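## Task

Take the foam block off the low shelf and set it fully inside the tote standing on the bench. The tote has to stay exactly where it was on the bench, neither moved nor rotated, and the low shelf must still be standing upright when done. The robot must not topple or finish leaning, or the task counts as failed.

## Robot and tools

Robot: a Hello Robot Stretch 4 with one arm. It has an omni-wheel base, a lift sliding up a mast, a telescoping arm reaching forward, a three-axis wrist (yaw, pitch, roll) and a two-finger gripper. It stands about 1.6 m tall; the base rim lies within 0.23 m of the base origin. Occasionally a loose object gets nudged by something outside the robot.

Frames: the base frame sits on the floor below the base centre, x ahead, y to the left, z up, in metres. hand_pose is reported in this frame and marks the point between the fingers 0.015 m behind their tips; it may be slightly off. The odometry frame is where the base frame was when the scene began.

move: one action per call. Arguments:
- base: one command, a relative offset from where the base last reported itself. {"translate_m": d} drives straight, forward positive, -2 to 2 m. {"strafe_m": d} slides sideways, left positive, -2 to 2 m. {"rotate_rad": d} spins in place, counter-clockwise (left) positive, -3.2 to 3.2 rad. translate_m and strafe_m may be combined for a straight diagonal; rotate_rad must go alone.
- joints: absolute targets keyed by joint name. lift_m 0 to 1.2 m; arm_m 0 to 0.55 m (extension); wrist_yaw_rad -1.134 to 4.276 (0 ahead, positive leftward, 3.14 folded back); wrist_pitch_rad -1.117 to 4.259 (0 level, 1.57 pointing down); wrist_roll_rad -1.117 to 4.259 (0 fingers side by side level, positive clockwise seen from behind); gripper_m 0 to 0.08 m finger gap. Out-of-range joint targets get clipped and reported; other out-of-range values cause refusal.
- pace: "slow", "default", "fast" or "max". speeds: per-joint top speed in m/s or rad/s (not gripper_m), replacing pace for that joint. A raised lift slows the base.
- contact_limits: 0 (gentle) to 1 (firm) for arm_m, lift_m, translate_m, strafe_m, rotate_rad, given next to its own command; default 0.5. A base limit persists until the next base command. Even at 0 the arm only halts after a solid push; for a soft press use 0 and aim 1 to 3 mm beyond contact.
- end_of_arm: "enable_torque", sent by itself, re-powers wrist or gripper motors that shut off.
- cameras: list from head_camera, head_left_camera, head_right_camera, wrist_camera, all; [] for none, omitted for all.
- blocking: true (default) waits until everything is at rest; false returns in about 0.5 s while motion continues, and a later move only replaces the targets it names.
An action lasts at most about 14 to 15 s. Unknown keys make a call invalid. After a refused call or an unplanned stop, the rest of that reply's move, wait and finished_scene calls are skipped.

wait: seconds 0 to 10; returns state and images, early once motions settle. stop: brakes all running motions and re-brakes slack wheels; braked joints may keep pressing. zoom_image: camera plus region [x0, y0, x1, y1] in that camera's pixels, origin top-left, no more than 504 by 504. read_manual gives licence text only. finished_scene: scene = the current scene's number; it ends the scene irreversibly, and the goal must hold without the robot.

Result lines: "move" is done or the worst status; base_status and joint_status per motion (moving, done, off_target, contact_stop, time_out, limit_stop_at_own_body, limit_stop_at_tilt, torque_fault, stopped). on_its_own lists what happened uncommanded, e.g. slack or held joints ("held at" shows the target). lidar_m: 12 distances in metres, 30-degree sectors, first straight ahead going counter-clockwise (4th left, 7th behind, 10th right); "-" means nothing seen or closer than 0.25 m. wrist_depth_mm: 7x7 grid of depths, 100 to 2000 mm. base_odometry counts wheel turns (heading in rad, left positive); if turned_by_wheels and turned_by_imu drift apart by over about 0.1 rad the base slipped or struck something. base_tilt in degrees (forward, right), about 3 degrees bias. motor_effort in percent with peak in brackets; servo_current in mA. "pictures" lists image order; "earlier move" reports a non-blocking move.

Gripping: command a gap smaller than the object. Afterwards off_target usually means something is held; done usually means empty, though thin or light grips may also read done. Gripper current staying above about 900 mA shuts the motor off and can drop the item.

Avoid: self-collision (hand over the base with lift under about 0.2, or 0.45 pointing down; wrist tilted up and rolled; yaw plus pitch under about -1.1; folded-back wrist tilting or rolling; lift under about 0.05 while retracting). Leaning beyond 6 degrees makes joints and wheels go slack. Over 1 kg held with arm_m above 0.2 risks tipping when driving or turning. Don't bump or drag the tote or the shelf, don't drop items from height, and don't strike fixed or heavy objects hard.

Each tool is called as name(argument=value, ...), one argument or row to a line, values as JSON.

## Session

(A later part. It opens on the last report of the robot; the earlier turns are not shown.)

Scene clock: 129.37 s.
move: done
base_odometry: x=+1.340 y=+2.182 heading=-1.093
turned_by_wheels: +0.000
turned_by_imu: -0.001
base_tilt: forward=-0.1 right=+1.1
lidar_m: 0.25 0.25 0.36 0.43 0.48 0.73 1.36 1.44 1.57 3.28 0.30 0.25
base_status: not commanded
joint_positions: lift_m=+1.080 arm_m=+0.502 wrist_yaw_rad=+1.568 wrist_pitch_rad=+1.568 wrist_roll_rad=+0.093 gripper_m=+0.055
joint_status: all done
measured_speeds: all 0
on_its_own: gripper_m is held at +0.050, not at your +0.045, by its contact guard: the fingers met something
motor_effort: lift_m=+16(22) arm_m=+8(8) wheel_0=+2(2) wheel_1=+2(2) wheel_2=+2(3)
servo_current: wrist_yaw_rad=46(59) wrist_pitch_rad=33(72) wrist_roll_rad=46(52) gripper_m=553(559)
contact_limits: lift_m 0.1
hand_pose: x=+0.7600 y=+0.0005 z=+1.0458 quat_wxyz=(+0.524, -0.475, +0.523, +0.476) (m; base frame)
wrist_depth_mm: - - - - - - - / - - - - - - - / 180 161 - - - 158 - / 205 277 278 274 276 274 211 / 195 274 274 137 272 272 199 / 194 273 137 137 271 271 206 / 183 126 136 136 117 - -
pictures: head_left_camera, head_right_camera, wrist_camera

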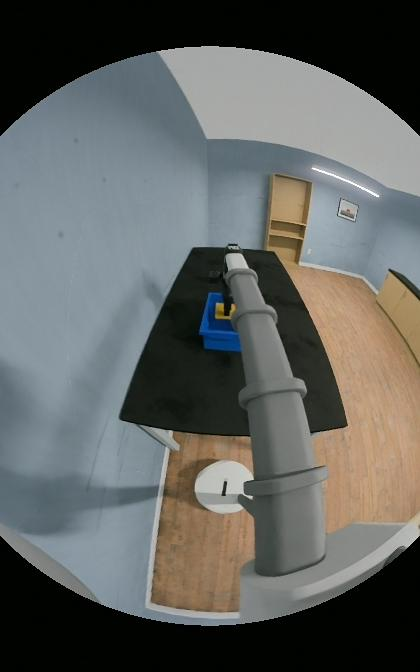

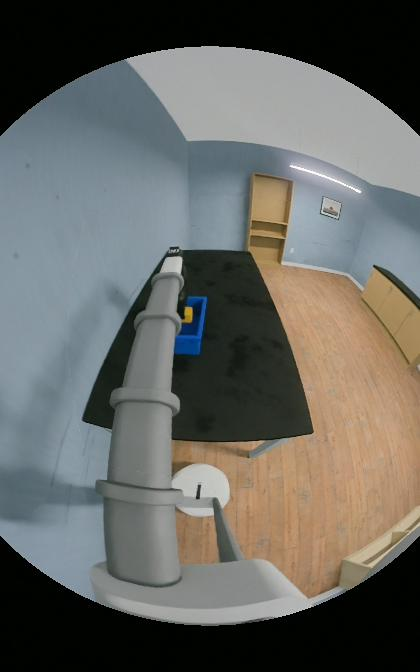

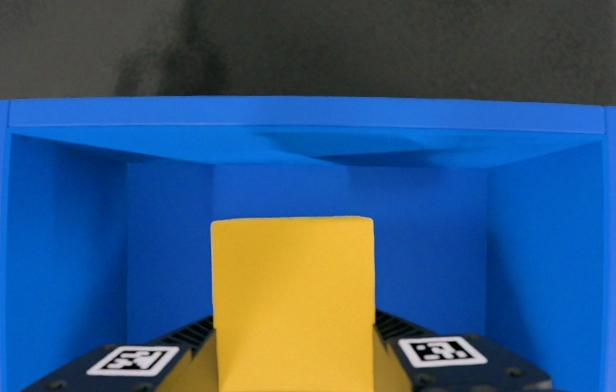

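move(
  joints={"lift_m": 1.0},
  pace="slow",
  contact_limits={"lift_m": 0.1},
  cameras=["wrist_camera"],
)

move(
  joints={"lift_m": 0.99},
  pace="slow",
  contact_limits={"lift_m": 0.0},
  cameras=["wrist_camera"],
)

move(
  joints={"gripper_m": 0.067},
  pace="slow",
  cameras=["wrist_camera"],
)

move(
  joints={"lift_m": 1.18},
  cameras=["wrist_camera","head_right_camera"],
)

Scene clock: 137.33 s.
move: done
base_odometry: x=+1.340 y=+2.182 heading=-1.093
turned_by_wheels: +0.000
turned_by_imu: -0.001
base_tilt: forward=+0.0 right=+0.9
lidar_m: 0.25 0.25 0.34 0.44 0.48 0.74 1.37 1.44 1.58 3.27 0.31 0.25
base_status: not commanded
joint_positions: lift_m=+1.000 arm_m=+0.502 wrist_yaw_rad=+1.568 wrist_pitch_rad=+1.568 wrist_roll_rad=+0.093 gripper_m=+0.055
joint_status: all done
measured_speeds: all 0
on_its_own: gripper_m is held at +0.050, not at your +0.045, by its contact guard: the fingers met something
motor_effort: lift_m=+16(17) arm_m=+8(8) wheel_0=+2(2) wheel_1=+2(2) wheel_2=+2(3)
servo_current: wrist_yaw_rad=46(59) wrist_pitch_rad=46(72) wrist_roll_rad=46(59) gripper_m=553(559)
contact_limits: lift_m 0.1
hand_pose: x=+0.7600 y=+0.0005 z=+0.9658 quat_wxyz=(+0.524, -0.475, +0.523, +0.476) (m; base frame)
wrist_depth_mm: - - - - - - - / - - - - - - - / 184 198 197 196 196 195 - / 196 198 196 196 195 194 193 / 195 195 195 137 193 193 192 / 194 195 137 136 192 191 - / 183 194 136 136 117 - -
pictures: wrist_camera

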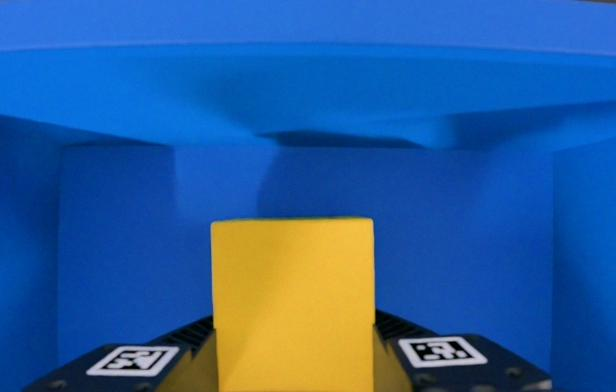

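Scene clock: 138.07 s.
move: done
base_odometry: x=+1.340 y=+2.182 heading=-1.093
turned_by_wheels: +0.000
turned_by_imu: +0.000
base_tilt: forward=+0.0 right=+1.0
lidar_m: 0.25 0.25 0.36 0.43 0.48 0.72 1.37 1.44 1.57 3.30 0.30 0.25
base_status: not commanded
joint_positions: lift_m=+0.990 arm_m=+0.502 wrist_yaw_rad=+1.568 wrist_pitch_rad=+1.568 wrist_roll_rad=+0.093 gripper_m=+0.055
joint_status: all done
measured_speeds: all 0
on_its_own: gripper_m is held at +0.050, not at your +0.045, by its contact guard: the fingers met something
motor_effort: lift_m=+16(18) arm_m=+8(8) wheel_0=+2(2) wheel_1=+2(2) wheel_2=+2(3)
servo_current: wrist_yaw_rad=52(59) wrist_pitch_rad=65(65) wrist_roll_rad=39(52) gripper_m=553(559)
contact_limits: lift_m 0
hand_pose: x=+0.7600 y=+0.0005 z=+0.9558 quat_wxyz=(+0.524, -0.475, +0.523, +0.476) (m; base frame)
wrist_depth_mm: - - - - - - - / - - - - - - - / 185 187 187 186 185 185 - / 187 186 186 185 185 183 183 / 186 185 185 138 183 183 183 / 185 185 137 136 182 181 182 / 183 183 136 136 116 - -
pictures: wrist_camera

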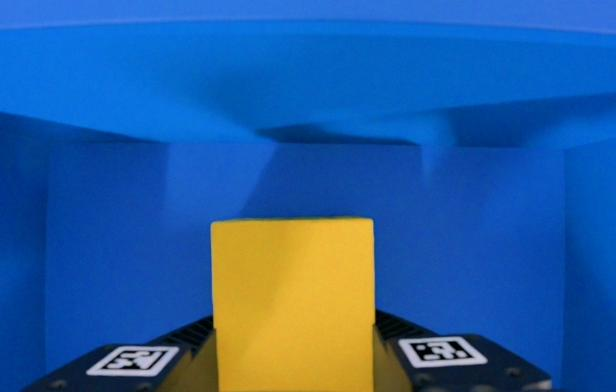

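Scene clock: 139.00 s.
move: done
base_odometry: x=+1.340 y=+2.182 heading=-1.093
turned_by_wheels: +0.000
turned_by_imu: +0.000
base_tilt: forward=+0.0 right=+1.0
lidar_m: 0.25 0.25 0.37 0.44 0.48 0.72 1.36 1.43 1.56 3.28 0.30 0.25
base_status: not commanded
joint_positions: lift_m=+0.990 arm_m=+0.502 wrist_yaw_rad=+1.568 wrist_pitch_rad=+1.568 wrist_roll_rad=+0.093 gripper_m=+0.067
joint_status: all done
measured_speeds: all 0
motor_effort: lift_m=+16(16) arm_m=+8(8) wheel_0=+2(2) wheel_1=+2(2) wheel_2=+2(3)
servo_current: wrist_yaw_rad=46(59) wrist_pitch_rad=39(65) wrist_roll_rad=52(52) gripper_m=33(546)
contact_limits: lift_m 0
hand_pose: x=+0.7600 y=+0.0005 z=+0.9558 quat_wxyz=(+0.524, -0.475, +0.523, +0.476) (m; base frame)
wrist_depth_mm: - - - - - - - / - - - - - - - / 185 187 187 186 186 185 - / 187 187 186 186 185 184 183 / 185 186 141 140 183 183 182 / 185 185 147 139 182 182 181 / 183 122 138 - 137 - -
pictures: wrist_camera

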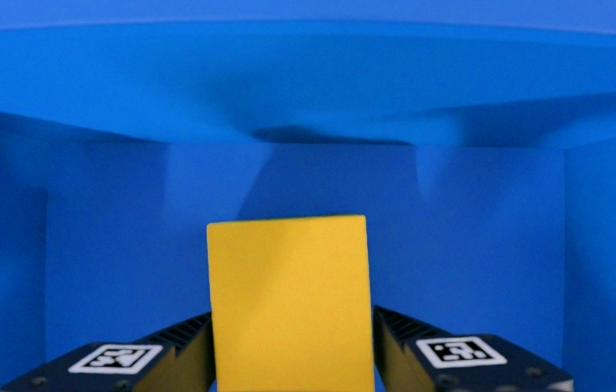

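Scene clock: 140.87 s.
move: done
base_odometry: x=+1.340 y=+2.182 heading=-1.093
turned_by_wheels: +0.000
turned_by_imu: +0.000
base_tilt: forward=+0.3 right=+0.9
lidar_m: 0.25 0.25 0.37 0.44 0.49 0.74 1.36 1.46 1.58 3.29 0.30 0.25
base_status: not commanded
joint_positions: lift_m=+1.180 arm_m=+0.502 wrist_yaw_rad=+1.568 wrist_pitch_rad=+1.568 wrist_roll_rad=+0.093 gripper_m=+0.067
joint_status: all done
measured_speeds: all 0
motor_effort: lift_m=+23(26) arm_m=+8(8) wheel_0=+1(2) wheel_1=+2(2) wheel_2=+2(3)
servo_current: wrist_yaw_rad=46(59) wrist_pitch_rad=52(78) wrist_roll_rad=39(52) gripper_m=46(46)
hand_pose: x=+0.7600 y=+0.0005 z=+1.1453 quat_wxyz=(+0.524, -0.475, +0.523, +0.476) (m; base frame)
wrist_depth_mm: - - - - - - - / - - - - - - - / - 262 260 259 - - - / - 304 377 375 375 - - / - 306 375 329 373 - - / - 304 370 370 368 - - / - - 158 325 138 - -
pictures: head_right_camera, wrist_camera

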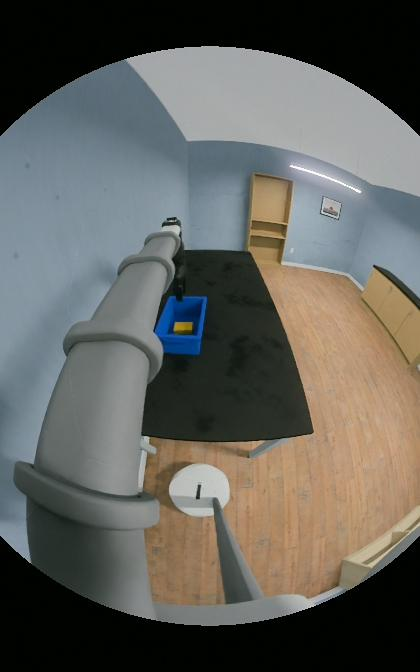

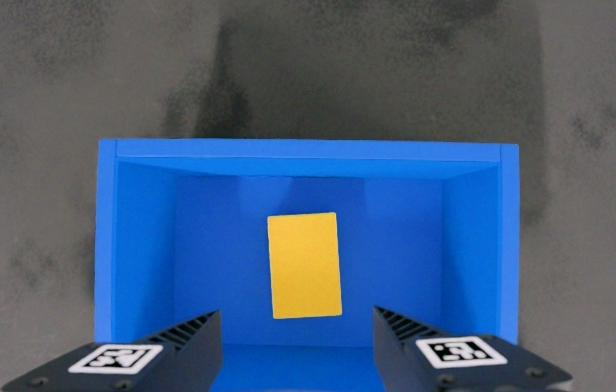

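move(
  joints={"arm_m": 0.05},
  cameras=[],
)

move(
  base={"translate_m": -0.3},
  cameras=["head_left_camera","head_right_camera"],
)

finished_scene(
  scene=2,
)

Scene clock: 146.90 s.
move: done
base_odometry: x=+1.340 y=+2.182 heading=-1.093
turned_by_wheels: +0.000
turned_by_imu: -0.001
base_tilt: forward=+0.0 right=+1.0
lidar_m: 0.25 0.25 0.36 0.44 0.47 0.74 1.36 1.48 1.56 3.28 0.30 0.25
base_status: not commanded
joint_positions: lift_m=+1.180 arm_m=+0.050 wrist_yaw_rad=+1.568 wrist_pitch_rad=+1.568 wrist_roll_rad=+0.093 gripper_m=+0.067
joint_status: all done
measured_speeds: all 0
motor_effort: lift_m=+23(23) arm_m=-8(11) wheel_0=+2(2) wheel_1=+2(2) wheel_2=+3(3)
servo_current: wrist_yaw_rad=46(52) wrist_pitch_rad=26(78) wrist_roll_rad=52(52) gripper_m=46(52)
hand_pose: x=+0.3086 y=+0.0005 z=+1.1453 quat_wxyz=(+0.524, -0.475, +0.523, +0.476) (m; base frame)
wrist_depth_mm: - - - - - - - / - - - - - - - / 1308 1336 1308 - - - - / 1336 1281 1098 - - - - / 1336 1281 1078 - - - - / 1281 917 1078 - - - - / 492 122 - - 117 - -
pictures: none
No camera images: "cameras" was empty.

Scene clock: 149.37 s.
move: done
base_odometry: x=+1.202 y=+2.448 heading=-1.093
turned_by_wheels: +0.000
turned_by_imu: -0.001
base_tilt: forward=+0.1 right=+0.9
lidar_m: 0.50 0.57 0.48 0.47 0.53 0.78 1.05 1.14 1.37 3.60 3.37 0.54
base_status: done
joint_positions: lift_m=+1.180 arm_m=+0.050 wrist_yaw_rad=+1.568 wrist_pitch_rad=+1.568 wrist_roll_rad=+0.093 gripper_m=+0.067
joint_status: not commanded
measured_speeds: all 0
motor_effort: lift_m=+23(23) arm_m=-8(8) wheel_0=-2(8) wheel_1=-2(9) wheel_2=-1(12)
servo_current: wrist_yaw_rad=52(59) wrist_pitch_rad=46(72) wrist_roll_rad=46(59) gripper_m=39(46)
hand_pose: x=+0.3086 y=+0.0005 z=+1.1453 quat_wxyz=(+0.524, -0.475, +0.523, +0.476) (m; base frame)
wrist_depth_mm: - - - - - - - / - - - 1308 1308 1308 - / 1336 1336 1308 1336 1308 1281 - / 1336 1308 1060 1281 1281 1308 - / 1308 1308 1078 1308 1281 1281 - / 1281 1281 1098 1281 1308 1308 - / 488 122 - 1281 138 - -
pictures: head_left_camera, head_right_camera

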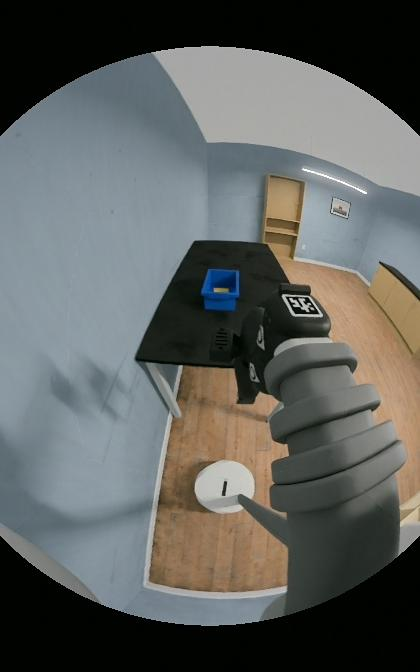

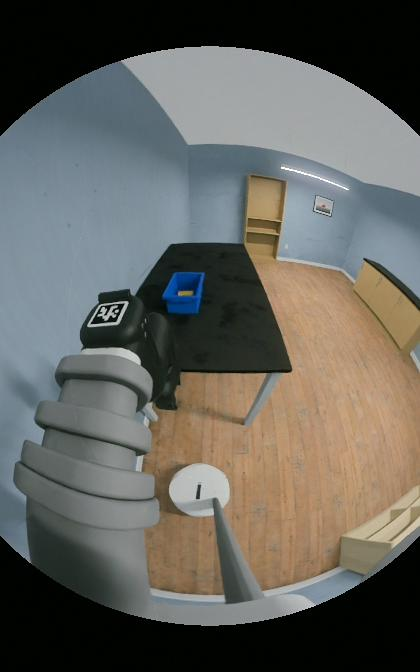

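The scene is finished: the task was done.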